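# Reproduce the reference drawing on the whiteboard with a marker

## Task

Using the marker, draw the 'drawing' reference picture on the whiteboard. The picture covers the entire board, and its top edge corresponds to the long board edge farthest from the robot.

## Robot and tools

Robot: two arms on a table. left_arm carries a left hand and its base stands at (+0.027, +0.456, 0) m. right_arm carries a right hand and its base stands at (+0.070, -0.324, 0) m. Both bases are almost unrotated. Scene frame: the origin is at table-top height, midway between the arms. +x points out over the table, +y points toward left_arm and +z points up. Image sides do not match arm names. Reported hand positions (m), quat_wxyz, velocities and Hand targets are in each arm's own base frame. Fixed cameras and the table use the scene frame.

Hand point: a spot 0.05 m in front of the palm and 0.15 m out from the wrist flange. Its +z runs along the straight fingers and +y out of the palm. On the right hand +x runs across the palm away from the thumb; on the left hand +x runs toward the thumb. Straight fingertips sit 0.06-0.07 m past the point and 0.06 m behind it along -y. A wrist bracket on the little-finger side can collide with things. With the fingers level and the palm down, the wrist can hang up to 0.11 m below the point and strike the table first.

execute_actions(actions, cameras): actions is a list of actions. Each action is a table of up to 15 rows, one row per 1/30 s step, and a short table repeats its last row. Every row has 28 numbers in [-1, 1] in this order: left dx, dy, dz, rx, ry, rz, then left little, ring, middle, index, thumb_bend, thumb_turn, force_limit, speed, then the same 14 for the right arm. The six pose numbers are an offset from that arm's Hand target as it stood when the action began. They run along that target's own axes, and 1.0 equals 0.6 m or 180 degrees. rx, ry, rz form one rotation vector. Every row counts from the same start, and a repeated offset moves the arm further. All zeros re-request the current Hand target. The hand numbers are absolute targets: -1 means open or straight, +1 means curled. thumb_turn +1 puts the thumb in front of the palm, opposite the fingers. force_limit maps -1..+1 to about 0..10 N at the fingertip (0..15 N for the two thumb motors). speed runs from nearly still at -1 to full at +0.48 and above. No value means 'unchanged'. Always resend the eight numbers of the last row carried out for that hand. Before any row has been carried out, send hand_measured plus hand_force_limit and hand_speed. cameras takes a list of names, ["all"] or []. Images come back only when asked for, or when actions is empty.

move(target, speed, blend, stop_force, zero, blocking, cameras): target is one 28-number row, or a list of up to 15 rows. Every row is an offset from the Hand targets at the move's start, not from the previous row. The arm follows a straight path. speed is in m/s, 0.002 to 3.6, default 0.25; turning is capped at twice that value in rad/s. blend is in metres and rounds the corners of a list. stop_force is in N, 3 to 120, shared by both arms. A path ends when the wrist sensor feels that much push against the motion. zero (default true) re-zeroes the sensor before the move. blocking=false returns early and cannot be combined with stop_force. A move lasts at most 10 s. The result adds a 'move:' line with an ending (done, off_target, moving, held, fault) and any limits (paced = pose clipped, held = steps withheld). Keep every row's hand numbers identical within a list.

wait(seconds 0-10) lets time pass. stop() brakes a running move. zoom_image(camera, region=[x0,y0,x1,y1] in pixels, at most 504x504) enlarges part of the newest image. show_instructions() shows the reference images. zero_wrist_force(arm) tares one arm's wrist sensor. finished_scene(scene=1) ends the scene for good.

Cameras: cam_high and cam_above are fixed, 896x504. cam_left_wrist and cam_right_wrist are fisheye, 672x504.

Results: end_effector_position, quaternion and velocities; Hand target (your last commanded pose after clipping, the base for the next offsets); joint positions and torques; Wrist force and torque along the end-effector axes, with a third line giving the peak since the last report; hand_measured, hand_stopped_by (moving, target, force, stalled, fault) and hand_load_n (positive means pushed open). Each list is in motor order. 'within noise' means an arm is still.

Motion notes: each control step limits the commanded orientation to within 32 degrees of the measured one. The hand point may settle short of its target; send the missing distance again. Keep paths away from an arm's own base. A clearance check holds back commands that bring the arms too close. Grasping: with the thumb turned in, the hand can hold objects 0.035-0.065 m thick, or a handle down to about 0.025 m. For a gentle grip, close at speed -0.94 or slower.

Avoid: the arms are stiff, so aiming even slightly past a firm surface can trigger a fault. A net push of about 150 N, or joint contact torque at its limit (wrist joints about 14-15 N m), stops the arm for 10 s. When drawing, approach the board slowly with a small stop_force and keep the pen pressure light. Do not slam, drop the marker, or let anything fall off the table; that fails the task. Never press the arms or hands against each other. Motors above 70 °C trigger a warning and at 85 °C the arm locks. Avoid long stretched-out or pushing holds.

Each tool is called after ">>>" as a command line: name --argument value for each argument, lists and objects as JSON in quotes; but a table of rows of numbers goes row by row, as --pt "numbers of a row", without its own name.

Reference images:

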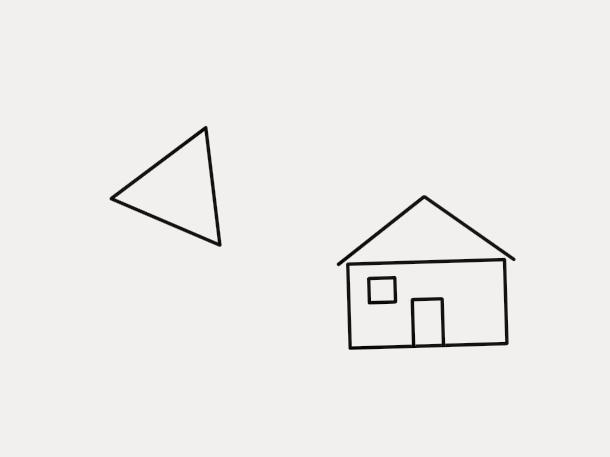

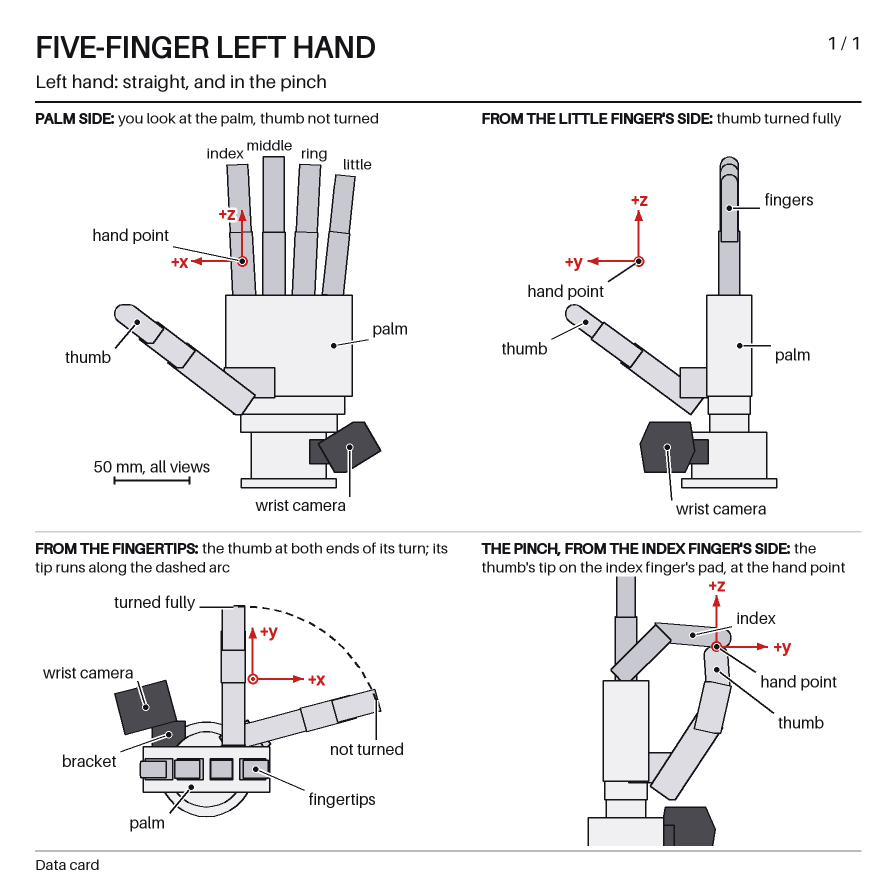

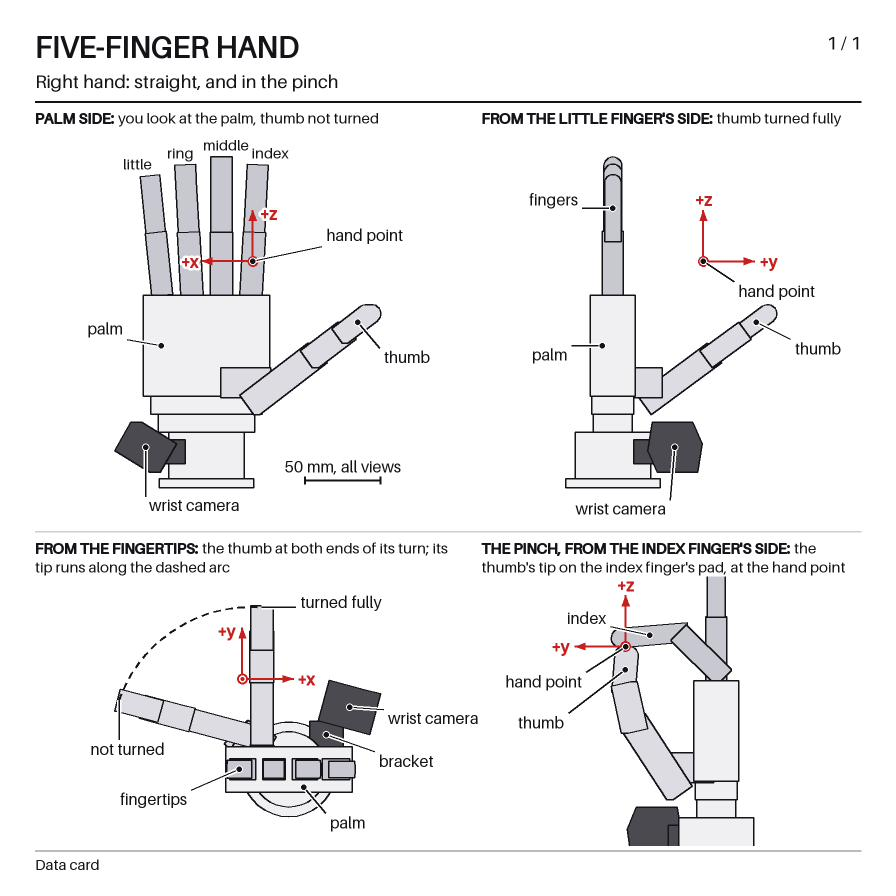

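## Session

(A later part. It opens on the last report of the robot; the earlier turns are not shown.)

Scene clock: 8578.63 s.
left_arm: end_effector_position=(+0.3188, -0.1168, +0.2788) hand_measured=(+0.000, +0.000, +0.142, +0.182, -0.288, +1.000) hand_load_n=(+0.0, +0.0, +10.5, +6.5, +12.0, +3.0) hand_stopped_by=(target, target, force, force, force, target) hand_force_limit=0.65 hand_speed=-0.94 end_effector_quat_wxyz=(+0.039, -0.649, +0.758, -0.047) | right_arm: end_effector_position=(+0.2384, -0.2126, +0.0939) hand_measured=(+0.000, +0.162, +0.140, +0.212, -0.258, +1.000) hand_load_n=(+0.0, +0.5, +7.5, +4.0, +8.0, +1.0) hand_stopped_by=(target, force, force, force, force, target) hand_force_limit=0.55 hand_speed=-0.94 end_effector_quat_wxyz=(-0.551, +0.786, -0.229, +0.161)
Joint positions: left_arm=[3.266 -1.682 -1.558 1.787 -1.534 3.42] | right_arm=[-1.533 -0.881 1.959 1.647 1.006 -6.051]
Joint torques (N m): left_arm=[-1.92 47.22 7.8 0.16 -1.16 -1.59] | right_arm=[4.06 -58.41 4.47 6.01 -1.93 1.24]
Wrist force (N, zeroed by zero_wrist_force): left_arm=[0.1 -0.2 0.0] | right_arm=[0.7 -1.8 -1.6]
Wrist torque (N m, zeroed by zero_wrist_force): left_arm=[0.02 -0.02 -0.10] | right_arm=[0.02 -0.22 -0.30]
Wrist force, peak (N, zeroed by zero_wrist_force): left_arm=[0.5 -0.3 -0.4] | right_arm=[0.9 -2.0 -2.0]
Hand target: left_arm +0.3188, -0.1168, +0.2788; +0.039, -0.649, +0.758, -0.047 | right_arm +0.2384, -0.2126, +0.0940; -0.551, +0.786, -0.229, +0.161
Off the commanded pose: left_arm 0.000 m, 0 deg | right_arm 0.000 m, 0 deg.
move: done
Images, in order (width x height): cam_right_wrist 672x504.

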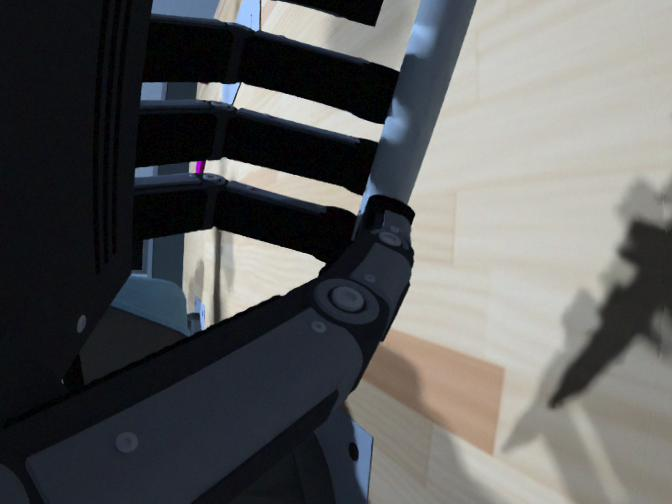

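>>> execute_actions --actions '[[[0,0,0,0,0,0,0.0,0.0,0.31,0.35,0.04,1,0.65,-0.94,0,0,0,0,0,0,0.0,0.3,0.31,0.38,0.02,1,0.6,-0.94]],[[0,0,0,0,0,0,0.0,0.0,0.31,0.35,0.04,1,0.65,-0.94,0,0,0,0,0,0,0.0,0.3,0.31,0.38,0.02,1,0.6,-0.94]]]'

>>> execute_actions --actions '[[[0,0,0,0,0,0,0.0,0.0,0.31,0.35,0.04,1,0.65,-0.94,0,0,0,0,0,0,0.0,0.32,0.35,0.38,0.06,1,0.65,-0.94]],[[0,0,0,0,0,0,0.0,0.0,0.31,0.35,0.04,1,0.65,-0.94,0,0,0,0,0,0,0.0,0.32,0.35,0.38,0.06,1,0.65,-0.94]]]' --cameras '["cam_right_wrist"]'

Scene clock: 8588.17 s.
left_arm: end_effector_position=(+0.3188, -0.1168, +0.2788) hand_measured=(+0.000, +0.000, +0.142, +0.182, -0.288, +1.000) hand_load_n=(+0.0, +0.0, +10.0, +6.5, +12.0, +3.5) hand_stopped_by=(target, target, force, force, force, target) hand_force_limit=0.65 hand_speed=-0.94 end_effector_quat_wxyz=(+0.039, -0.649, +0.758, -0.047) | right_arm: end_effector_position=(+0.2384, -0.2126, +0.0940) hand_measured=(+0.000, +0.162, +0.142, +0.334, -0.256, +1.000) hand_load_n=(+0.0, +0.0, +0.0, +7.5, +1.5, +0.0) hand_stopped_by=(target, force, force, force, force, target) hand_force_limit=0.60 hand_speed=-0.94 end_effector_quat_wxyz=(-0.551, +0.786, -0.229, +0.161)
Joint positions: left_arm=[3.266 -1.682 -1.558 1.787 -1.534 3.42] | right_arm=[-1.533 -0.881 1.959 1.647 1.006 -6.051]
Joint torques (N m): left_arm=[-1.75 47.32 7.91 0.07 -1.17 -1.54] | right_arm=[-3.46 -58.28 4.29 5.79 1.41 -1.11]
Wrist force (N, zeroed by zero_wrist_force): left_arm=[0.3 -0.4 0.1] | right_arm=[0.8 -1.7 -1.8]
Wrist torque (N m, zeroed by zero_wrist_force): left_arm=[-0.01 -0.04 -0.09] | right_arm=[0.05 -0.22 -0.29]
Wrist force, peak (N, zeroed by zero_wrist_force): left_arm=[0.6 -0.5 0.1] | right_arm=[0.9 -1.9 -1.9]
Hand target: left_arm +0.3188, -0.1168, +0.2788; +0.039, -0.649, +0.758, -0.047 | right_arm +0.2384, -0.2126, +0.0940; -0.551, +0.786, -0.229, +0.161
Off the commanded pose: left_arm 0.000 m, 0 deg | right_arm 0.000 m, 0 deg.
Step readings (end_effector_position of left_arm | right_arm):
0: (+0.3188, -0.1168, +0.2788) | (+0.2384, -0.2126, +0.0940)
1: (+0.3188, -0.1168, +0.2788) | (+0.2384, -0.2126, +0.0940)
2: (+0.3188, -0.1168, +0.2788) | (+0.2384, -0.2126, +0.0940)
4: (+0.3188, -0.1168, +0.2788) | (+0.2384, -0.2126, +0.0940)
8: (+0.3188, -0.1168, +0.2788) | (+0.2384, -0.2126, +0.0940)
15: (+0.3188, -0.1168, +0.2788) | (+0.2384, -0.2126, +0.0940)
16: (+0.3188, -0.1168, +0.2788) | (+0.2384, -0.2126, +0.0940)
17: (+0.3188, -0.1168, +0.2788) | (+0.2384, -0.2126, +0.0940)
19: (+0.3188, -0.1168, +0.2788) | (+0.2384, -0.2126, +0.0940)
23: (+0.3188, -0.1168, +0.2788) | (+0.2384, -0.2126, +0.0940)
30: (+0.3188, -0.1168, +0.2788) | (+0.2384, -0.2126, +0.0940)

Scene clock: 8589.37 s.
left_arm: end_effector_position=(+0.3188, -0.1168, +0.2788) hand_measured=(+0.000, +0.000, +0.142, +0.182, -0.288, +1.000) hand_load_n=(+0.0, +0.0, +10.0, +6.5, +12.0, +3.5) hand_stopped_by=(target, target, force, force, force, target) hand_force_limit=0.65 hand_speed=-0.94 end_effector_quat_wxyz=(+0.039, -0.649, +0.758, -0.047) | right_arm: end_effector_position=(+0.2384, -0.2126, +0.0940) hand_measured=(+0.000, +0.320, +0.268, +0.334, -0.188, +1.000) hand_load_n=(+0.0, +0.0, +8.5, +2.5, +12.0, -4.0) hand_stopped_by=(target, target, force, force, force, target) hand_force_limit=0.65 hand_speed=-0.94 end_effector_quat_wxyz=(-0.551, +0.786, -0.229, +0.161)
Joint positions: left_arm=[3.266 -1.682 -1.558 1.787 -1.534 3.42] | right_arm=[-1.533 -0.881 1.959 1.647 1.006 -6.051]
Joint torques (N m): left_arm=[-2.14 47.12 7.92 0.14 -1.24 -1.57] | right_arm=[-3.96 -58.01 3.8 5.8 1.42 -1.04]
Wrist force (N, zeroed by zero_wrist_force): left_arm=[0.3 -0.1 -0.1] | right_arm=[0.7 -1.6 -1.8]
Wrist torque (N m, zeroed by zero_wrist_force): left_arm=[0.04 -0.05 -0.10] | right_arm=[0.08 -0.22 -0.29]
Wrist force, peak (N, zeroed by zero_wrist_force): left_arm=[0.6 -0.4 0.3] | right_arm=[0.8 -2.0 -1.8]
Hand target: left_arm +0.3188, -0.1168, +0.2788; +0.039, -0.649, +0.758, -0.047 | right_arm +0.2384, -0.2126, +0.0940; -0.551, +0.786, -0.229, +0.161
Off the commanded pose: left_arm 0.000 m, 0 deg | right_arm 0.000 m, 0 deg.
Step readings (end_effector_position of left_arm | right_arm):
0: (+0.3188, -0.1168, +0.2788) | (+0.2384, -0.2126, +0.0940)
1: (+0.3188, -0.1168, +0.2788) | (+0.2384, -0.2126, +0.0940)
2: (+0.3188, -0.1168, +0.2788) | (+0.2384, -0.2126, +0.0940)
4: (+0.3188, -0.1168, +0.2788) | (+0.2384, -0.2126, +0.0940)
8: (+0.3188, -0.1168, +0.2788) | (+0.2384, -0.2126, +0.0940)
15: (+0.3188, -0.1168, +0.2788) | (+0.2384, -0.2126, +0.0940)
16: (+0.3188, -0.1168, +0.2788) | (+0.2384, -0.2126, +0.0940)
17: (+0.3188, -0.1168, +0.2788) | (+0.2384, -0.2126, +0.0940)
19: (+0.3188, -0.1168, +0.2788) | (+0.2384, -0.2126, +0.0940)
23: (+0.3188, -0.1168, +0.2788) | (+0.2384, -0.2126, +0.0940)
30: (+0.3188, -0.1168, +0.2788) | (+0.2384, -0.2126, +0.0940)
Images, in order (width x height): cam_right_wrist 672x504.

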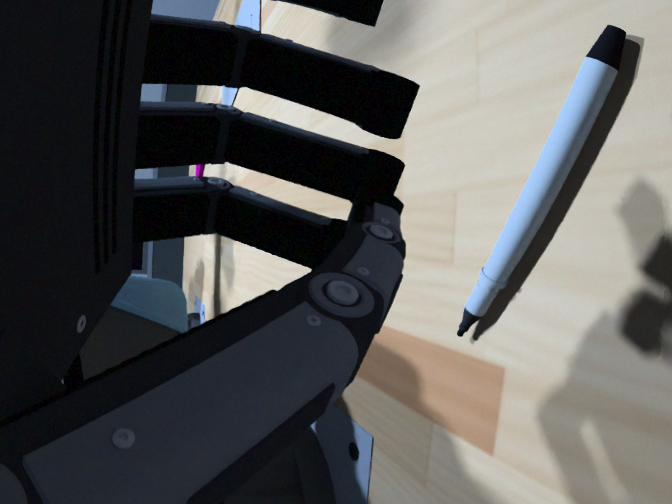

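>>> execute_actions --actions '[[[0,0,0,0,0,0,0.0,0.0,0.31,0.35,0.04,1,0.65,-0.94,0,0,0,0,0,0,-0.2,-0.2,-0.2,-0.2,-0.36,1,0.0,-0.3]],[[0,0,0,0,0,0,0.0,0.0,0.31,0.35,0.04,1,0.65,-0.94,0,0,0,0,0,0,-0.2,-0.2,-0.2,-0.2,-0.36,1,0.0,-0.3]]]' --cameras '["cam_right_wrist"]'

Scene clock: 8701.70 s.
left_arm: end_effector_position=(+0.3188, -0.1168, +0.2788) hand_measured=(+0.000, +0.000, +0.142, +0.182, -0.288, +1.000) hand_load_n=(+0.0, +0.0, +10.5, +6.5, +12.0, +3.5) hand_stopped_by=(target, target, force, force, force, target) hand_force_limit=0.65 hand_speed=-0.94 end_effector_quat_wxyz=(+0.039, -0.649, +0.758, -0.047) | right_arm: end_effector_position=(+0.2384, -0.2126, +0.0940) hand_measured=(-0.200, -0.200, -0.200, -0.200, -0.360, +1.000) hand_load_n=(+0.0, +0.0, +0.0, +0.0, +0.0, +0.0) hand_stopped_by=(target, target, target, target, target, target) hand_force_limit=0.00 hand_speed=-0.30 end_effector_quat_wxyz=(-0.551, +0.786, -0.229, +0.161)
Joint positions: left_arm=[3.266 -1.682 -1.558 1.787 -1.534 3.42] | right_arm=[-1.533 -0.881 1.959 1.647 1.006 -6.051]
Joint torques (N m): left_arm=[-1.79 47.5 8.29 0.07 -1.2 -1.54] | right_arm=[-3.93 -56.82 4.08 5.59 1.3 -1.05]
Wrist force (N, zeroed by zero_wrist_force): left_arm=[0.5 -0.2 0.1] | right_arm=[0.5 -1.7 -1.7]
Wrist torque (N m, zeroed by zero_wrist_force): left_arm=[0.01 -0.08 -0.08] | right_arm=[0.04 -0.19 -0.30]
Wrist force, peak (N, zeroed by zero_wrist_force): left_arm=[0.4 -0.6 0.0] | right_arm=[0.9 -1.9 -1.9]
Hand target: left_arm +0.3188, -0.1168, +0.2788; +0.039, -0.649, +0.758, -0.047 | right_arm +0.2384, -0.2126, +0.0940; -0.551, +0.786, -0.229, +0.161
Off the commanded pose: left_arm 0.000 m, 0 deg | right_arm 0.000 m, 0 deg.
Step readings (end_effector_position of left_arm | right_arm):
0: (+0.3188, -0.1168, +0.2788) | (+0.2384, -0.2126, +0.0940)
1: (+0.3188, -0.1168, +0.2788) | (+0.2384, -0.2126, +0.0940)
2: (+0.3188, -0.1168, +0.2788) | (+0.2384, -0.2126, +0.0940)
4: (+0.3188, -0.1168, +0.2788) | (+0.2384, -0.2126, +0.0940)
8: (+0.3188, -0.1168, +0.2788) | (+0.2384, -0.2126, +0.0940)
15: (+0.3188, -0.1168, +0.2788) | (+0.2384, -0.2126, +0.0940)
16: (+0.3188, -0.1168, +0.2788) | (+0.2384, -0.2126, +0.0940)
17: (+0.3188, -0.1168, +0.2788) | (+0.2384, -0.2126, +0.0940)
19: (+0.3188, -0.1168, +0.2788) | (+0.2384, -0.2126, +0.0940)
23: (+0.3188, -0.1168, +0.2788) | (+0.2384, -0.2126, +0.0940)
30: (+0.3188, -0.1168, +0.2788) | (+0.2384, -0.2126, +0.0940)
Images, in order (width x height): cam_right_wrist 672x504.

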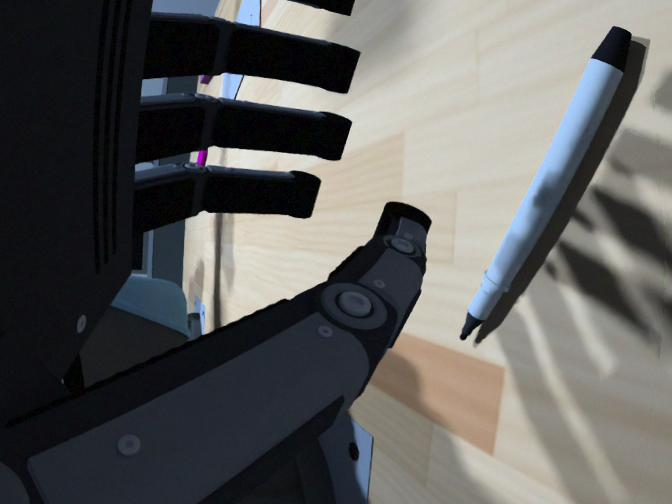

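>>> move --target '[0,0,0,0,0,0,0.0,0.0,0.31,0.35,0.04,1,0.65,-0.94,0,0.0705,0.02565,0,0,0,-0.2,-0.2,-0.2,-0.2,-0.36,1,0.0,-0.3]' --speed 0.06 --cameras '["cam_right_wrist","cam_high"]'

Scene clock: 8814.37 s.
left_arm: end_effector_position=(+0.3188, -0.1168, +0.2788) hand_measured=(+0.000, +0.000, +0.142, +0.182, -0.288, +1.000) hand_load_n=(+0.0, +0.0, +10.0, +6.5, +12.0, +3.5) hand_stopped_by=(target, target, force, force, force, target) hand_force_limit=0.65 hand_speed=-0.94 end_effector_quat_wxyz=(+0.039, -0.649, +0.758, -0.047) | right_arm: end_effector_position=(+0.2384, -0.2126, +0.0491) hand_measured=(-0.200, -0.200, -0.200, -0.200, -0.360, +1.000) hand_load_n=(+0.0, +0.0, +0.0, +0.0, +0.0, +0.0) hand_stopped_by=(target, target, target, target, target, target) hand_force_limit=0.00 hand_speed=-0.30 end_effector_quat_wxyz=(-0.551, +0.786, -0.229, +0.161)
Joint positions: left_arm=[3.266 -1.682 -1.558 1.787 -1.534 3.42] | right_arm=[-1.533 -0.778 1.948 1.556 1.006 -6.051]
Joint torques (N m): left_arm=[-1.6 47.47 7.85 0.14 -1.19 -1.63] | right_arm=[0.41 -12.26 -17.25 -1.05 0.7 -0.51]
Wrist force (N, zeroed by zero_wrist_force): left_arm=[0.3 0.0 0.1] | right_arm=[0.6 -1.7 -1.7]
Wrist torque (N m, zeroed by zero_wrist_force): left_arm=[0.05 -0.04 -0.11] | right_arm=[0.07 -0.18 -0.32]
Wrist force, peak (N, zeroed by zero_wrist_force): left_arm=[0.7 -0.2 0.0] | right_arm=[0.7 -2.7 -2.1]
Hand target: left_arm +0.3188, -0.1168, +0.2788; +0.039, -0.649, +0.758, -0.047 | right_arm +0.2384, -0.2126, +0.0490; -0.551, +0.786, -0.229, +0.161
Off the commanded pose: left_arm 0.000 m, 0 deg | right_arm 0.000 m, 0 deg.
move: done
Images, in order (width x height): cam_high 896x504, cam_right_wrist 672x504.

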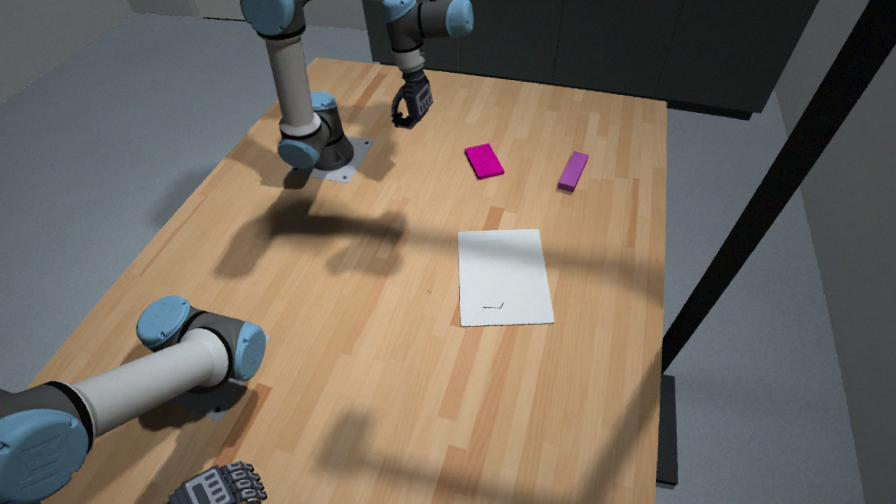

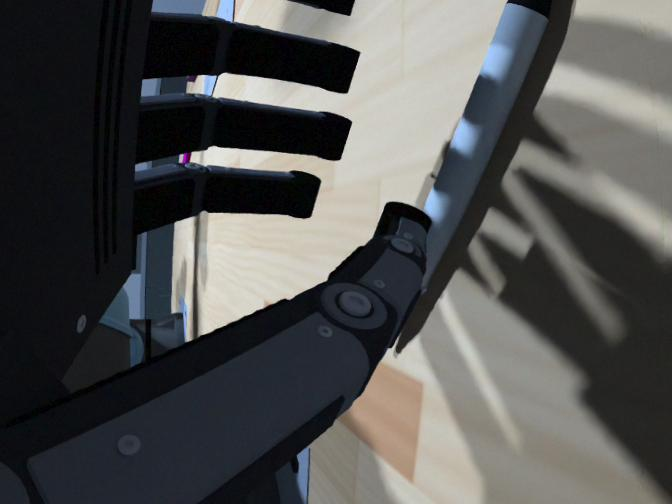

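>>> move --target '[0,0,0,0,0,0,0.0,0.0,0.31,0.35,0.04,1,0.65,-0.94,0,0.0040,-0.01097,0,0.0339,0.01235,-0.2,-0.2,-0.2,-0.2,-0.36,1,0.0,-0.3]' --speed 0.05 --cameras '["cam_right_wrist"]'

Scene clock: 8869.77 s.
left_arm: end_effector_position=(+0.3188, -0.1168, +0.2788) hand_measured=(+0.000, +0.000, +0.142, +0.182, -0.288, +1.000) hand_load_n=(+0.0, +0.0, +9.5, +6.5, +12.0, +3.5) hand_stopped_by=(target, target, force, force, force, target) hand_force_limit=0.65 hand_speed=-0.94 end_effector_quat_wxyz=(+0.039, -0.649, +0.758, -0.047) | right_arm: end_effector_position=(+0.2347, -0.2185, +0.0490) hand_measured=(-0.200, -0.200, -0.200, -0.200, -0.360, +1.000) hand_load_n=(+0.0, +0.0, +0.0, +0.0, +0.0, +0.0) hand_stopped_by=(target, target, target, target, target, target) hand_force_limit=0.00 hand_speed=-0.30 end_effector_quat_wxyz=(-0.541, +0.772, -0.273, +0.191)
Joint positions: left_arm=[3.266 -1.682 -1.558 1.787 -1.534 3.42] | right_arm=[-1.595 -0.792 1.985 1.518 0.96 -6.025]
Joint torques (N m): left_arm=[-2.25 47.58 7.81 0.14 -1.31 -1.59] | right_arm=[-6.05 -58.99 6.13 -0.99 -2.6 1.76]
Wrist force (N, zeroed by zero_wrist_force): left_arm=[0.6 -0.2 0.2] | right_arm=[0.6 -1.7 -1.6]
Wrist torque (N m, zeroed by zero_wrist_force): left_arm=[0.01 -0.08 -0.08] | right_arm=[0.05 -0.19 -0.30]
Wrist force, peak (N, zeroed by zero_wrist_force): left_arm=[0.5 -0.3 -0.2] | right_arm=[0.6 -1.9 -1.9]
Hand target: left_arm +0.3188, -0.1168, +0.2788; +0.039, -0.649, +0.758, -0.047 | right_arm +0.2347, -0.2185, +0.0490; -0.541, +0.772, -0.274, +0.191
Off the commanded pose: left_arm 0.000 m, 0 deg | right_arm 0.000 m, 0 deg.
move: done
Images, in order (width x height): cam_right_wrist 672x504.

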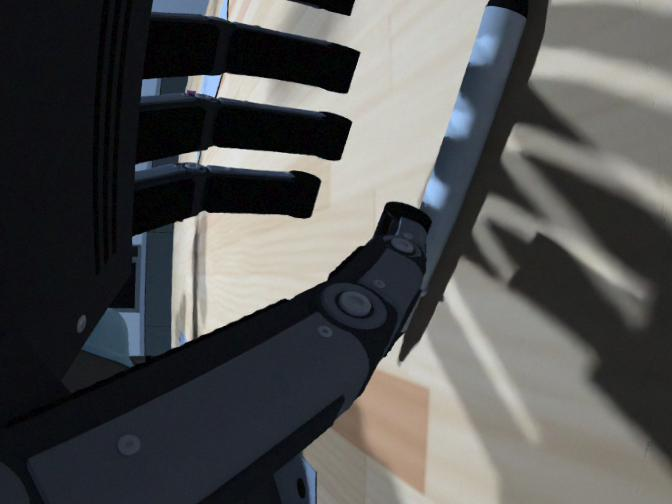

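>>> move --target '[0,0,0,0,0,0,0.0,0.0,0.31,0.35,0.04,1,0.65,-0.94,0,0.02037,0.00741,0,0,0,-0.2,-0.2,-0.2,-0.2,-0.36,1,0.0,-0.3]' --speed 0.04 --stop_force 4 --cameras '["cam_right_wrist"]'

Scene clock: 8877.93 s.
left_arm: end_effector_position=(+0.3188, -0.1168, +0.2788) hand_measured=(+0.000, +0.000, +0.142, +0.182, -0.288, +1.000) hand_load_n=(+0.0, +0.0, +10.0, +6.5, +12.0, +3.0) hand_stopped_by=(target, target, force, force, force, target) hand_force_limit=0.65 hand_speed=-0.94 end_effector_quat_wxyz=(+0.039, -0.649, +0.758, -0.047) | right_arm: end_effector_position=(+0.2347, -0.2185, +0.0360) hand_measured=(-0.200, -0.200, -0.200, -0.200, -0.360, +1.000) hand_load_n=(+0.0, -0.5, +0.0, +0.0, +0.0, +0.0) hand_stopped_by=(target, target, target, target, target, target) hand_force_limit=0.00 hand_speed=-0.30 end_effector_quat_wxyz=(-0.541, +0.772, -0.274, +0.191)
Joint positions: left_arm=[3.266 -1.682 -1.558 1.787 -1.534 3.42] | right_arm=[-1.595 -0.761 1.979 1.493 0.96 -6.025]
Joint torques (N m): left_arm=[-2.02 47.34 8.07 0.11 -1.35 -1.68] | right_arm=[-5.26 -12.8 -14.6 -0.96 -1.83 1.43]
Wrist force (N, zeroed by zero_wrist_force): left_arm=[0.5 -0.2 -0.1] | right_arm=[0.8 -1.7 -1.6]
Wrist torque (N m, zeroed by zero_wrist_force): left_arm=[0.01 -0.07 -0.08] | right_arm=[0.05 -0.21 -0.28]
Wrist force, peak (N, zeroed by zero_wrist_force): left_arm=[0.7 -0.3 0.0] | right_arm=[0.8 -2.0 -1.6]
Hand target: left_arm +0.3188, -0.1168, +0.2788; +0.039, -0.649, +0.758, -0.047 | right_arm +0.2347, -0.2185, +0.0360; -0.541, +0.772, -0.274, +0.191
Off the commanded pose: left_arm 0.000 m, 0 deg | right_arm 0.000 m, 0 deg.
move: done
Images, in order (width x height): cam_right_wrist 672x504.

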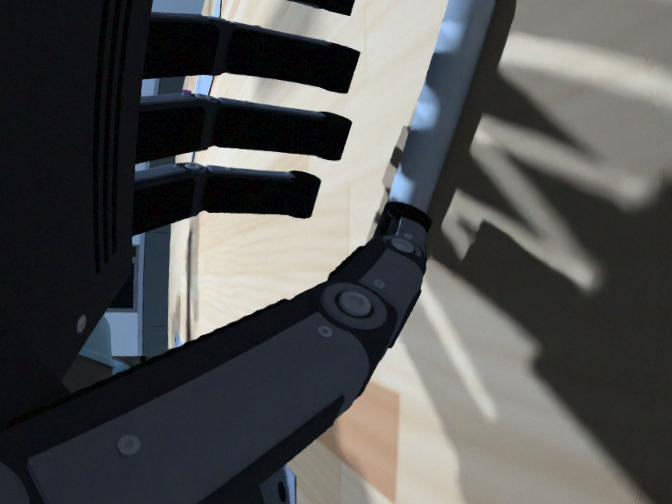

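>>> move --target '[0,0,0,0,0,0,0.0,0.0,0.31,0.35,0.04,1,0.65,-0.94,0,0.0141,0.00513,0,0,0,-0.2,-0.2,-0.2,-0.2,-0.36,1,0.0,-0.3]' --speed 0.02 --stop_force 3 --cameras '["cam_right_wrist"]'

Scene clock: 8886.40 s.
left_arm: end_effector_position=(+0.3188, -0.1168, +0.2788) hand_measured=(+0.000, +0.000, +0.142, +0.182, -0.288, +1.000) hand_load_n=(+0.0, +0.0, +10.0, +6.5, +12.0, +3.5) hand_stopped_by=(target, target, force, force, force, target) hand_force_limit=0.65 hand_speed=-0.94 end_effector_quat_wxyz=(+0.039, -0.649, +0.758, -0.047) | right_arm: end_effector_position=(+0.2347, -0.2185, +0.0270) hand_measured=(-0.200, -0.200, -0.200, -0.200, -0.360, +1.000) hand_load_n=(+0.0, +0.0, +0.0, +0.0, +0.0, +0.0) hand_stopped_by=(target, target, target, target, target, target) hand_force_limit=0.00 hand_speed=-0.30 end_effector_quat_wxyz=(-0.541, +0.772, -0.274, +0.191)
Joint positions: left_arm=[3.266 -1.682 -1.558 1.787 -1.534 3.42] | right_arm=[-1.595 -0.739 1.975 1.476 0.96 -6.025]
Joint torques (N m): left_arm=[-2.55 47.14 7.93 0.14 -1.4 -1.62] | right_arm=[0.5 -12.55 -15.28 -0.92 0.17 0.95]
Wrist force (N, zeroed by zero_wrist_force): left_arm=[0.2 -0.3 -0.2] | right_arm=[0.9 -1.7 -1.6]
Wrist torque (N m, zeroed by zero_wrist_force): left_arm=[0.01 -0.04 -0.10] | right_arm=[0.05 -0.24 -0.27]
Wrist force, peak (N, zeroed by zero_wrist_force): left_arm=[0.6 -0.3 -0.3] | right_arm=[0.9 -1.8 -1.9]
Hand target: left_arm +0.3188, -0.1168, +0.2788; +0.039, -0.649, +0.758, -0.047 | right_arm +0.2347, -0.2185, +0.0270; -0.541, +0.772, -0.274, +0.191
Off the commanded pose: left_arm 0.000 m, 0 deg | right_arm 0.000 m, 0 deg.
move: done
Images, in order (width x height): cam_right_wrist 672x504.

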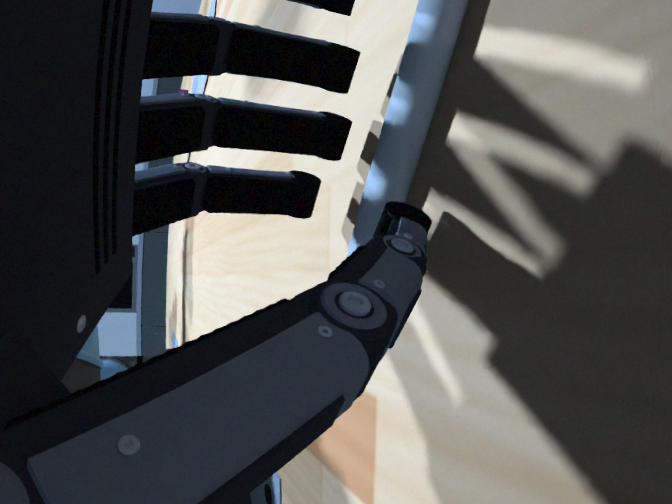

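>>> move --target '[0,0,0,0,0,0,0.0,0.0,0.31,0.35,0.04,1,0.65,-0.94,0,0.0063,0.00228,0,0,0,-0.2,-0.2,-0.2,-0.2,-0.36,1,0.0,-0.3]' --speed 0.01 --stop_force 3 --cameras '["cam_right_wrist"]'

Scene clock: 8895.73 s.
left_arm: end_effector_position=(+0.3188, -0.1168, +0.2788) hand_measured=(+0.000, +0.000, +0.142, +0.182, -0.288, +1.000) hand_load_n=(+0.0, +0.0, +10.0, +6.5, +12.0, +3.5) hand_stopped_by=(target, target, force, force, force, target) hand_force_limit=0.65 hand_speed=-0.94 end_effector_quat_wxyz=(+0.039, -0.649, +0.758, -0.047) | right_arm: end_effector_position=(+0.2347, -0.2185, +0.0230) hand_measured=(-0.200, -0.200, -0.200, -0.200, -0.360, +1.000) hand_load_n=(+0.0, +0.0, -0.5, +0.0, +0.0, +0.0) hand_stopped_by=(target, target, target, target, target, target) hand_force_limit=0.00 hand_speed=-0.30 end_effector_quat_wxyz=(-0.541, +0.772, -0.274, +0.191)
Joint positions: left_arm=[3.266 -1.682 -1.558 1.787 -1.534 3.42] | right_arm=[-1.595 -0.729 1.972 1.468 0.96 -6.025]
Joint torques (N m): left_arm=[-2.93 47.36 7.86 0.07 -1.53 -1.63] | right_arm=[-0.16 -13.79 -13.98 -0.84 1.45 -0.75]
Wrist force (N, zeroed by zero_wrist_force): left_arm=[0.5 -0.2 0.1] | right_arm=[0.8 -1.7 -1.7]
Wrist torque (N m, zeroed by zero_wrist_force): left_arm=[0.01 -0.07 -0.08] | right_arm=[0.05 -0.23 -0.28]
Wrist force, peak (N, zeroed by zero_wrist_force): left_arm=[0.5 -0.5 -0.1] | right_arm=[1.0 -1.9 -1.8]
Hand target: left_arm +0.3188, -0.1168, +0.2788; +0.039, -0.649, +0.758, -0.047 | right_arm +0.2347, -0.2185, +0.0230; -0.541, +0.772, -0.274, +0.191
Off the commanded pose: left_arm 0.000 m, 0 deg | right_arm 0.000 m, 0 deg.
move: done
Images, in order (width x height): cam_right_wrist 672x504.

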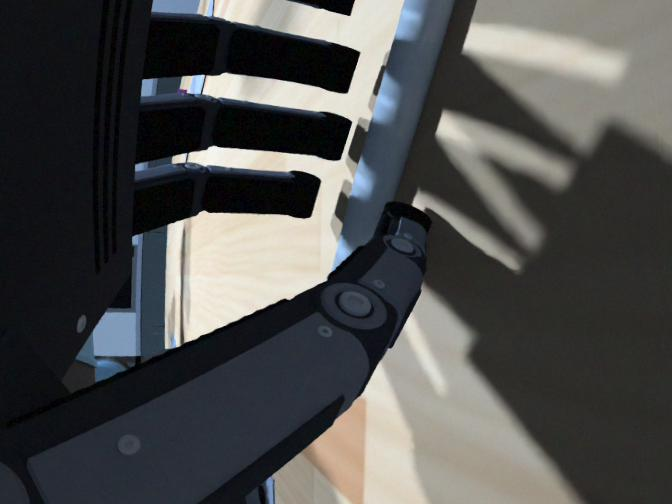

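>>> execute_actions --actions '[[[0,0,0,0,0,0,0.0,0.0,0.31,0.35,0.04,1,0.65,-0.94,0,0,0,0,0,0,-0.2,-0.2,0.12,0.16,-0.36,1,-0.75,-0.9]],[[0,0,0,0,0,0,0.0,0.0,0.31,0.35,0.04,1,0.65,-0.94,0,0,0,0,0,0,-0.2,-0.2,0.12,0.16,-0.36,1,-0.75,-0.9]],[[0,0,0,0,0,0,0.0,0.0,0.31,0.35,0.04,1,0.65,-0.94,0,0,0,0,0,0,-0.2,-0.2,0.12,0.16,-0.36,1,-0.75,-0.9]],[[0,0,0,0,0,0,0.0,0.0,0.31,0.35,0.04,1,0.65,-0.94,0,0,0,0,0,0,-0.2,-0.2,0.12,0.16,-0.36,1,-0.75,-0.9]]]' --cameras '["cam_right_wrist"]'

Scene clock: 8911.47 s.
left_arm: end_effector_position=(+0.3188, -0.1168, +0.2788) hand_measured=(+0.000, +0.000, +0.142, +0.182, -0.288, +1.000) hand_load_n=(+0.5, +0.0, +9.5, +6.5, +12.0, +3.0) hand_stopped_by=(target, target, force, force, force, target) hand_force_limit=0.65 hand_speed=-0.94 end_effector_quat_wxyz=(+0.039, -0.649, +0.758, -0.047) | right_arm: end_effector_position=(+0.2347, -0.2185, +0.0230) hand_measured=(-0.200, -0.200, +0.120, +0.160, -0.360, +1.000) hand_load_n=(+0.0, -0.5, +0.0, +0.0, +0.0, +0.0) hand_stopped_by=(target, target, target, target, target, target) hand_force_limit=-0.75 hand_speed=-0.90 end_effector_quat_wxyz=(-0.541, +0.772, -0.274, +0.191)
Joint positions: left_arm=[3.266 -1.682 -1.558 1.787 -1.534 3.42] | right_arm=[-1.595 -0.729 1.972 1.468 0.96 -6.025]
Joint torques (N m): left_arm=[-2.44 47.4 7.54 0.2 -1.47 -1.56] | right_arm=[-6.5 -12.66 -14.64 -0.81 1.5 -1.06]
Wrist force (N, zeroed by zero_wrist_force): left_arm=[0.3 0.0 -0.1] | right_arm=[1.0 -1.8 -1.6]
Wrist torque (N m, zeroed by zero_wrist_force): left_arm=[0.04 -0.04 -0.11] | right_arm=[0.04 -0.25 -0.27]
Wrist force, peak (N, zeroed by zero_wrist_force): left_arm=[0.6 -0.1 -0.1] | right_arm=[1.0 -1.8 -1.9]
Hand target: left_arm +0.3188, -0.1168, +0.2788; +0.039, -0.649, +0.758, -0.047 | right_arm +0.2347, -0.2185, +0.0230; -0.541, +0.772, -0.274, +0.191
Off the commanded pose: left_arm 0.000 m, 0 deg | right_arm 0.000 m, 0 deg.
Step readings (end_effector_position of left_arm | right_arm):
0: (+0.3188, -0.1168, +0.2788) | (+0.2347, -0.2185, +0.0230)
1: (+0.3188, -0.1168, +0.2788) | (+0.2347, -0.2185, +0.0230)
2: (+0.3188, -0.1168, +0.2788) | (+0.2347, -0.2185, +0.0230)
4: (+0.3188, -0.1168, +0.2788) | (+0.2347, -0.2185, +0.0230)
8: (+0.3188, -0.1168, +0.2788) | (+0.2347, -0.2185, +0.0230)
15: (+0.3188, -0.1168, +0.2788) | (+0.2347, -0.2185, +0.0230)
16: (+0.3188, -0.1168, +0.2788) | (+0.2347, -0.2185, +0.0230)
17: (+0.3188, -0.1168, +0.2788) | (+0.2347, -0.2185, +0.0230)
19: (+0.3188, -0.1168, +0.2788) | (+0.2347, -0.2185, +0.0230)
23: (+0.3188, -0.1168, +0.2788) | (+0.2347, -0.2185, +0.0230)
30: (+0.3188, -0.1168, +0.2788) | (+0.2347, -0.2185, +0.0230)
31: (+0.3188, -0.1168, +0.2788) | (+0.2347, -0.2185, +0.0230)
32: (+0.3188, -0.1168, +0.2788) | (+0.2347, -0.2185, +0.0230)
34: (+0.3188, -0.1168, +0.2788) | (+0.2347, -0.2185, +0.0230)
38: (+0.3188, -0.1168, +0.2788) | (+0.2347, -0.2185, +0.0230)
45: (+0.3188, -0.1168, +0.2788) | (+0.2347, -0.2185, +0.0230)
46: (+0.3188, -0.1168, +0.2788) | (+0.2347, -0.2185, +0.0230)
47: (+0.3188, -0.1168, +0.2788) | (+0.2347, -0.2185, +0.0230)
49: (+0.3188, -0.1168, +0.2788) | (+0.2347, -0.2185, +0.0230)
53: (+0.3188, -0.1168, +0.2788) | (+0.2347, -0.2185, +0.0230)
60: (+0.3188, -0.1168, +0.2788) | (+0.2347, -0.2185, +0.0230)
Images, in order (width x height): cam_right_wrist 672x504.

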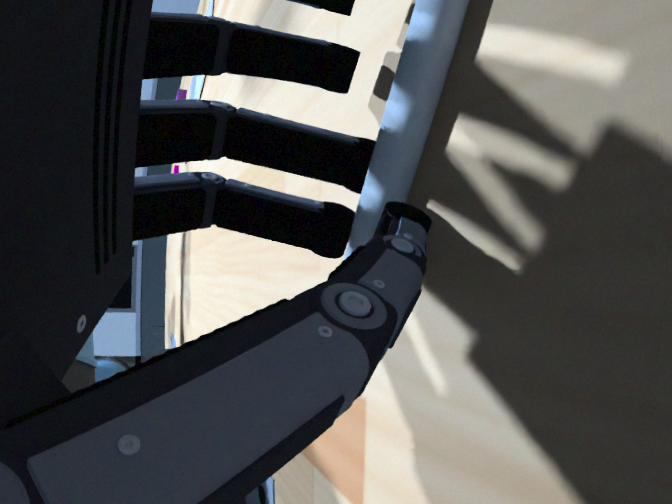

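>>> execute_actions --actions '[[[0,0,0,0,0,0,0.0,0.0,0.31,0.35,0.04,1,0.65,-0.94,0,0,0,0,0,0,-0.2,-0.2,0.12,0.16,-0.1,1,-0.75,-0.94]],[[0,0,0,0,0,0,0.0,0.0,0.31,0.35,0.04,1,0.65,-0.94,0,0,0,0,0,0,-0.2,-0.2,0.12,0.16,-0.1,1,-0.75,-0.94]],[[0,0,0,0,0,0,0.0,0.0,0.31,0.35,0.04,1,0.65,-0.94,0,0,0,0,0,0,-0.2,-0.2,0.12,0.16,-0.1,1,-0.75,-0.94]]]' --cameras '["cam_right_wrist"]'

Scene clock: 8921.57 s.
left_arm: end_effector_position=(+0.3188, -0.1168, +0.2788) hand_measured=(+0.000, +0.000, +0.142, +0.182, -0.288, +1.000) hand_load_n=(+0.0, +0.0, +10.0, +6.5, +11.5, +3.0) hand_stopped_by=(target, target, force, force, force, target) hand_force_limit=0.65 hand_speed=-0.94 end_effector_quat_wxyz=(+0.039, -0.649, +0.758, -0.047) | right_arm: end_effector_position=(+0.2347, -0.2185, +0.0230) hand_measured=(-0.200, -0.200, +0.120, +0.160, -0.272, +1.000) hand_load_n=(+0.0, +0.0, +2.5, +0.5, +2.0, +0.5) hand_stopped_by=(target, target, target, target, force, target) hand_force_limit=-0.75 hand_speed=-0.94 end_effector_quat_wxyz=(-0.541, +0.772, -0.274, +0.191)
Joint positions: left_arm=[3.266 -1.682 -1.558 1.787 -1.534 3.42] | right_arm=[-1.595 -0.729 1.972 1.468 0.96 -6.025]
Joint torques (N m): left_arm=[-2.93 47.15 7.97 0.11 -1.56 -1.6] | right_arm=[-6.69 -13.1 -14.98 -0.88 1.26 -0.89]
Wrist force (N, zeroed by zero_wrist_force): left_arm=[0.3 -0.2 0.0] | right_arm=[1.1 -1.5 -1.7]
Wrist torque (N m, zeroed by zero_wrist_force): left_arm=[0.02 -0.04 -0.10] | right_arm=[0.08 -0.27 -0.25]
Wrist force, peak (N, zeroed by zero_wrist_force): left_arm=[0.5 -0.5 0.1] | right_arm=[0.9 -1.8 -1.8]
Hand target: left_arm +0.3188, -0.1168, +0.2788; +0.039, -0.649, +0.758, -0.047 | right_arm +0.2347, -0.2185, +0.0230; -0.541, +0.772, -0.274, +0.191
Off the commanded pose: left_arm 0.000 m, 0 deg | right_arm 0.000 m, 0 deg.
Step readings (end_effector_position of left_arm | right_arm):
0: (+0.3188, -0.1168, +0.2788) | (+0.2347, -0.2185, +0.0230)
1: (+0.3188, -0.1168, +0.2788) | (+0.2347, -0.2185, +0.0230)
2: (+0.3188, -0.1168, +0.2788) | (+0.2347, -0.2185, +0.0230)
4: (+0.3188, -0.1168, +0.2788) | (+0.2347, -0.2185, +0.0230)
8: (+0.3188, -0.1168, +0.2788) | (+0.2347, -0.2185, +0.0230)
15: (+0.3188, -0.1168, +0.2788) | (+0.2347, -0.2185, +0.0230)
16: (+0.3188, -0.1168, +0.2788) | (+0.2347, -0.2185, +0.0230)
17: (+0.3188, -0.1168, +0.2788) | (+0.2347, -0.2185, +0.0230)
19: (+0.3188, -0.1168, +0.2788) | (+0.2347, -0.2185, +0.0230)
23: (+0.3188, -0.1168, +0.2788) | (+0.2347, -0.2185, +0.0230)
30: (+0.3188, -0.1168, +0.2788) | (+0.2347, -0.2185, +0.0230)
31: (+0.3188, -0.1168, +0.2788) | (+0.2347, -0.2185, +0.0230)
32: (+0.3188, -0.1168, +0.2788) | (+0.2347, -0.2185, +0.0230)
34: (+0.3188, -0.1168, +0.2788) | (+0.2347, -0.2185, +0.0230)
38: (+0.3188, -0.1168, +0.2788) | (+0.2347, -0.2185, +0.0230)
45: (+0.3188, -0.1168, +0.2788) | (+0.2347, -0.2185, +0.0230)
Images, in order (width x height): cam_right_wrist 672x504.

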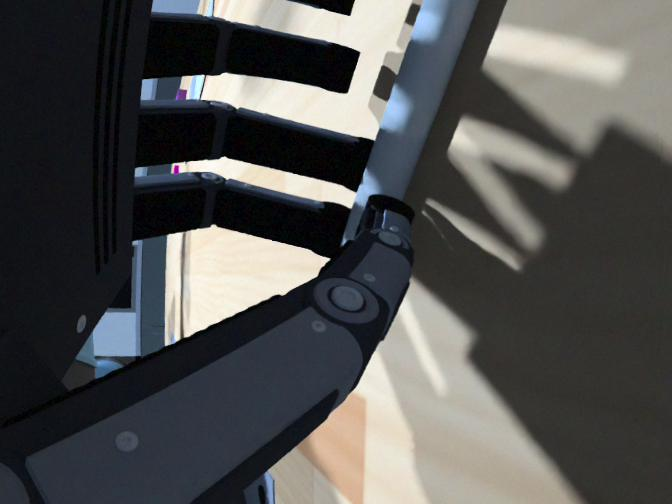

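>>> execute_actions --actions '[[[0,0,0,0,0,0,0.0,0.0,0.31,0.35,0.04,1,0.65,-0.94,0,0,0,0,0,0,-0.2,-0.2,0.12,0.30,-0.1,1,-0.6,-0.94]],[[0,0,0,0,0,0,0.0,0.0,0.31,0.35,0.04,1,0.65,-0.94,0,0,0,0,0,0,-0.2,-0.2,0.12,0.30,-0.1,1,-0.6,-0.94]]]' --cameras '["cam_right_wrist"]'

Scene clock: 8931.93 s.
left_arm: end_effector_position=(+0.3188, -0.1168, +0.2788) hand_measured=(+0.000, +0.000, +0.142, +0.182, -0.288, +1.000) hand_load_n=(+0.0, +0.5, +10.0, +6.5, +12.0, +3.5) hand_stopped_by=(target, target, force, force, force, target) hand_force_limit=0.65 hand_speed=-0.94 end_effector_quat_wxyz=(+0.039, -0.649, +0.758, -0.047) | right_arm: end_effector_position=(+0.2347, -0.2185, +0.0230) hand_measured=(-0.200, -0.200, +0.120, +0.170, -0.272, +1.000) hand_load_n=(+0.0, +0.0, +2.5, +2.5, +3.0, -0.5) hand_stopped_by=(target, target, target, force, force, target) hand_force_limit=-0.60 hand_speed=-0.94 end_effector_quat_wxyz=(-0.541, +0.772, -0.274, +0.191)
Joint positions: left_arm=[3.266 -1.682 -1.558 1.787 -1.534 3.42] | right_arm=[-1.595 -0.729 1.972 1.468 0.96 -6.025]
Joint torques (N m): left_arm=[-2.9 47.13 7.73 0.08 -1.5 -1.55] | right_arm=[-5.89 -13.49 -13.3 -0.77 1.25 -0.83]
Wrist force (N, zeroed by zero_wrist_force): left_arm=[0.4 -0.2 0.3] | right_arm=[1.0 -1.5 -1.7]
Wrist torque (N m, zeroed by zero_wrist_force): left_arm=[0.01 -0.05 -0.09] | right_arm=[0.06 -0.26 -0.26]
Wrist force, peak (N, zeroed by zero_wrist_force): left_arm=[0.6 -0.4 -0.1] | right_arm=[1.0 -1.6 -1.9]
Hand target: left_arm +0.3188, -0.1168, +0.2788; +0.039, -0.649, +0.758, -0.047 | right_arm +0.2347, -0.2185, +0.0230; -0.541, +0.772, -0.274, +0.191
Off the commanded pose: left_arm 0.000 m, 0 deg | right_arm 0.000 m, 0 deg.
Step readings (end_effector_position of left_arm | right_arm):
0: (+0.3188, -0.1168, +0.2788) | (+0.2347, -0.2185, +0.0230)
1: (+0.3188, -0.1168, +0.2788) | (+0.2347, -0.2185, +0.0230)
2: (+0.3188, -0.1168, +0.2788) | (+0.2347, -0.2185, +0.0230)
4: (+0.3188, -0.1168, +0.2788) | (+0.2347, -0.2185, +0.0230)
8: (+0.3188, -0.1168, +0.2788) | (+0.2347, -0.2185, +0.0230)
15: (+0.3188, -0.1168, +0.2788) | (+0.2347, -0.2185, +0.0230)
16: (+0.3188, -0.1168, +0.2788) | (+0.2347, -0.2185, +0.0230)
17: (+0.3188, -0.1168, +0.2788) | (+0.2347, -0.2185, +0.0230)
19: (+0.3188, -0.1168, +0.2788) | (+0.2347, -0.2185, +0.0230)
23: (+0.3188, -0.1168, +0.2788) | (+0.2347, -0.2185, +0.0230)
30: (+0.3188, -0.1168, +0.2788) | (+0.2347, -0.2185, +0.0230)
Images, in order (width x height): cam_right_wrist 672x504.

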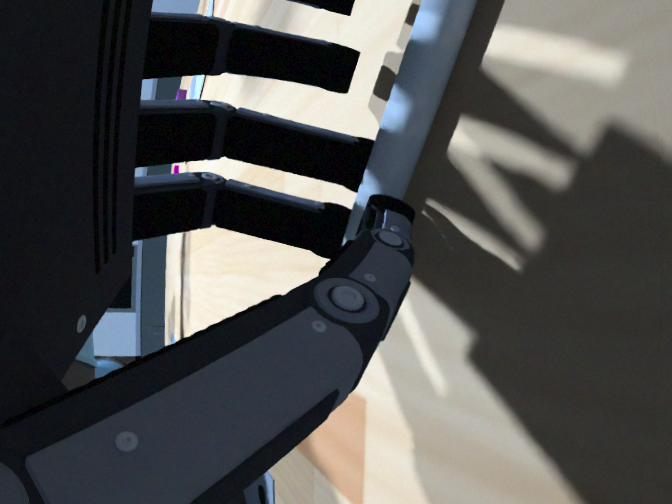

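>>> execute_actions --actions '[[[0,0,0,0,0,0,0.0,0.0,0.31,0.35,0.04,1,0.65,-0.94,0,0,0,0,0,0,-0.2,0.3,0.12,0.30,-0.1,1,-0.75,-0.94]],[[0,0,0,0,0,0,0.0,0.0,0.31,0.35,0.04,1,0.65,-0.94,0,0,0,0,0,0,-0.2,0.3,0.12,0.30,-0.1,1,-0.75,-0.94]],[[0,0,0,0,0,0,0.0,0.0,0.31,0.35,0.04,1,0.65,-0.94,0,0,0,0,0,0,-0.2,0.3,0.12,0.30,-0.1,1,-0.75,-0.94]],[[0,0,0,0,0,0,0.0,0.0,0.31,0.35,0.04,1,0.65,-0.94,0,0,0,0,0,0,-0.2,0.3,0.12,0.30,-0.1,1,-0.75,-0.94]]]' --cameras '["cam_right_wrist"]'

Scene clock: 8940.80 s.
left_arm: end_effector_position=(+0.3188, -0.1168, +0.2788) hand_measured=(+0.000, +0.000, +0.142, +0.182, -0.288, +1.000) hand_load_n=(+0.0, +0.0, +10.0, +6.5, +12.0, +3.0) hand_stopped_by=(target, target, force, force, force, target) hand_force_limit=0.65 hand_speed=-0.94 end_effector_quat_wxyz=(+0.039, -0.649, +0.758, -0.047) | right_arm: end_effector_position=(+0.2347, -0.2185, +0.0230) hand_measured=(-0.200, +0.160, +0.120, +0.170, -0.272, +1.000) hand_load_n=(+0.0, +1.5, +1.0, +2.5, +4.0, +1.0) hand_stopped_by=(target, force, target, force, force, target) hand_force_limit=-0.75 hand_speed=-0.94 end_effector_quat_wxyz=(-0.541, +0.772, -0.274, +0.191)
Joint positions: left_arm=[3.266 -1.682 -1.558 1.787 -1.534 3.42] | right_arm=[-1.595 -0.729 1.972 1.468 0.96 -6.025]
Joint torques (N m): left_arm=[-2.85 47.48 7.8 0.11 -1.5 -1.64] | right_arm=[-6.49 -13.51 -13.41 -0.71 1.05 -0.83]
Wrist force (N, zeroed by zero_wrist_force): left_arm=[0.2 -0.1 -0.4] | right_arm=[0.9 -1.5 -1.6]
Wrist torque (N m, zeroed by zero_wrist_force): left_arm=[0.05 -0.04 -0.10] | right_arm=[0.06 -0.23 -0.27]
Wrist force, peak (N, zeroed by zero_wrist_force): left_arm=[0.4 -0.4 -0.4] | right_arm=[1.1 -1.7 -1.6]
Hand target: left_arm +0.3188, -0.1168, +0.2788; +0.039, -0.649, +0.758, -0.047 | right_arm +0.2347, -0.2185, +0.0230; -0.541, +0.772, -0.274, +0.191
Off the commanded pose: left_arm 0.000 m, 0 deg | right_arm 0.000 m, 0 deg.
Step readings (end_effector_position of left_arm | right_arm):
0: (+0.3188, -0.1168, +0.2788) | (+0.2347, -0.2185, +0.0230)
1: (+0.3188, -0.1168, +0.2788) | (+0.2347, -0.2185, +0.0230)
2: (+0.3188, -0.1168, +0.2788) | (+0.2347, -0.2185, +0.0230)
4: (+0.3188, -0.1168, +0.2788) | (+0.2347, -0.2185, +0.0230)
8: (+0.3188, -0.1168, +0.2788) | (+0.2347, -0.2185, +0.0230)
15: (+0.3188, -0.1168, +0.2788) | (+0.2347, -0.2185, +0.0230)
16: (+0.3188, -0.1168, +0.2788) | (+0.2347, -0.2185, +0.0230)
17: (+0.3188, -0.1168, +0.2788) | (+0.2347, -0.2185, +0.0230)
19: (+0.3188, -0.1168, +0.2788) | (+0.2347, -0.2185, +0.0230)
23: (+0.3188, -0.1168, +0.2788) | (+0.2347, -0.2185, +0.0230)
30: (+0.3188, -0.1168, +0.2788) | (+0.2347, -0.2185, +0.0230)
31: (+0.3188, -0.1168, +0.2788) | (+0.2347, -0.2185, +0.0230)
32: (+0.3188, -0.1168, +0.2788) | (+0.2347, -0.2185, +0.0230)
34: (+0.3188, -0.1168, +0.2788) | (+0.2347, -0.2185, +0.0230)
38: (+0.3188, -0.1168, +0.2788) | (+0.2347, -0.2185, +0.0230)
45: (+0.3188, -0.1168, +0.2788) | (+0.2347, -0.2185, +0.0230)
46: (+0.3188, -0.1168, +0.2788) | (+0.2347, -0.2185, +0.0230)
47: (+0.3188, -0.1168, +0.2788) | (+0.2347, -0.2185, +0.0230)
49: (+0.3188, -0.1168, +0.2788) | (+0.2347, -0.2185, +0.0230)
53: (+0.3188, -0.1168, +0.2788) | (+0.2347, -0.2185, +0.0230)
60: (+0.3188, -0.1168, +0.2788) | (+0.2347, -0.2185, +0.0230)
Images, in order (width x height): cam_right_wrist 672x504.

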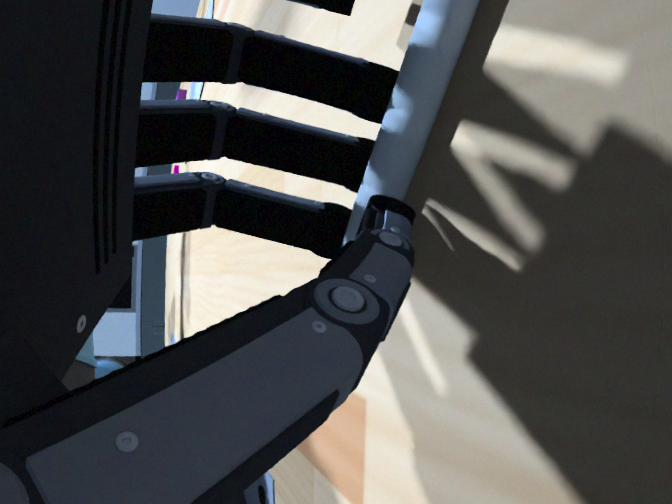

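>>> execute_actions --actions '[[[0,0,0,0,0,0,0.0,0.0,0.31,0.35,0.04,1,0.65,-0.94,0,0,0,0,0,0,-0.2,0.3,0.24,0.30,-0.1,1,-0.5,-0.94]],[[0,0,0,0,0,0,0.0,0.0,0.31,0.35,0.04,1,0.65,-0.94,0,0,0,0,0,0,-0.2,0.3,0.24,0.32,-0.1,1,-0.5,-0.94]],[[0,0,0,0,0,0,0.0,0.0,0.31,0.35,0.04,1,0.65,-0.94,0,0,0,0,0,0,-0.2,0.3,0.24,0.32,-0.08,1,-0.3,-0.94]],[[0,0,0,0,0,0,0.0,0.0,0.31,0.35,0.04,1,0.65,-0.94,0,0,0,0,0,0,-0.2,0.3,0.24,0.32,-0.08,1,-0.3,-0.94]]]' --cameras '["cam_right_wrist"]'

Scene clock: 8951.73 s.
left_arm: end_effector_position=(+0.3188, -0.1168, +0.2788) hand_measured=(+0.000, +0.000, +0.142, +0.182, -0.288, +1.000) hand_load_n=(+0.0, +0.0, +10.0, +6.5, +12.0, +3.5) hand_stopped_by=(target, target, force, force, force, target) hand_force_limit=0.65 hand_speed=-0.94 end_effector_quat_wxyz=(+0.039, -0.649, +0.758, -0.047) | right_arm: end_effector_position=(+0.2347, -0.2185, +0.0230) hand_measured=(-0.200, +0.160, +0.124, +0.174, -0.270, +1.000) hand_load_n=(+0.0, +1.5, +2.0, +3.5, +5.0, +0.5) hand_stopped_by=(target, force, force, force, force, target) hand_force_limit=-0.30 hand_speed=-0.94 end_effector_quat_wxyz=(-0.541, +0.772, -0.274, +0.191)
Joint positions: left_arm=[3.266 -1.682 -1.558 1.787 -1.534 3.42] | right_arm=[-1.595 -0.729 1.972 1.468 0.96 -6.025]
Joint torques (N m): left_arm=[-3.18 47.24 8.51 0.14 -1.59 -1.55] | right_arm=[-6.45 -13.97 -13.6 -0.58 0.95 -0.72]
Wrist force (N, zeroed by zero_wrist_force): left_arm=[0.5 -0.1 -0.2] | right_arm=[0.8 -1.7 -1.5]
Wrist torque (N m, zeroed by zero_wrist_force): left_arm=[0.04 -0.07 -0.09] | right_arm=[0.04 -0.24 -0.28]
Wrist force, peak (N, zeroed by zero_wrist_force): left_arm=[0.6 -0.4 -0.1] | right_arm=[1.0 -1.7 -1.7]
Hand target: left_arm +0.3188, -0.1168, +0.2788; +0.039, -0.649, +0.758, -0.047 | right_arm +0.2347, -0.2185, +0.0230; -0.541, +0.772, -0.274, +0.191
Off the commanded pose: left_arm 0.000 m, 0 deg | right_arm 0.000 m, 0 deg.
Step readings (end_effector_position of left_arm | right_arm):
0: (+0.3188, -0.1168, +0.2788) | (+0.2347, -0.2185, +0.0230)
1: (+0.3188, -0.1168, +0.2788) | (+0.2347, -0.2185, +0.0230)
2: (+0.3188, -0.1168, +0.2788) | (+0.2347, -0.2185, +0.0230)
4: (+0.3188, -0.1168, +0.2788) | (+0.2347, -0.2185, +0.0230)
8: (+0.3188, -0.1168, +0.2788) | (+0.2347, -0.2185, +0.0230)
15: (+0.3188, -0.1168, +0.2788) | (+0.2347, -0.2185, +0.0230)
16: (+0.3188, -0.1168, +0.2788) | (+0.2347, -0.2185, +0.0230)
17: (+0.3188, -0.1168, +0.2788) | (+0.2347, -0.2185, +0.0230)
19: (+0.3188, -0.1168, +0.2788) | (+0.2347, -0.2185, +0.0230)
23: (+0.3188, -0.1168, +0.2788) | (+0.2347, -0.2185, +0.0230)
30: (+0.3188, -0.1168, +0.2788) | (+0.2347, -0.2185, +0.0230)
31: (+0.3188, -0.1168, +0.2788) | (+0.2347, -0.2185, +0.0230)
32: (+0.3188, -0.1168, +0.2788) | (+0.2347, -0.2185, +0.0230)
34: (+0.3188, -0.1168, +0.2788) | (+0.2347, -0.2185, +0.0230)
38: (+0.3188, -0.1168, +0.2788) | (+0.2347, -0.2185, +0.0230)
45: (+0.3188, -0.1168, +0.2788) | (+0.2347, -0.2185, +0.0230)
46: (+0.3188, -0.1168, +0.2788) | (+0.2347, -0.2185, +0.0230)
47: (+0.3188, -0.1168, +0.2788) | (+0.2347, -0.2185, +0.0230)
49: (+0.3188, -0.1168, +0.2788) | (+0.2347, -0.2185, +0.0230)
53: (+0.3188, -0.1168, +0.2788) | (+0.2347, -0.2185, +0.0230)
60: (+0.3188, -0.1168, +0.2788) | (+0.2347, -0.2185, +0.0230)
Images, in order (width x height): cam_right_wrist 672x504.

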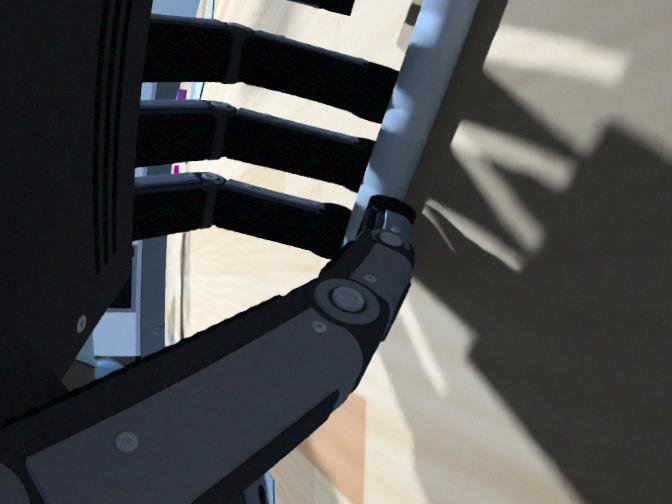

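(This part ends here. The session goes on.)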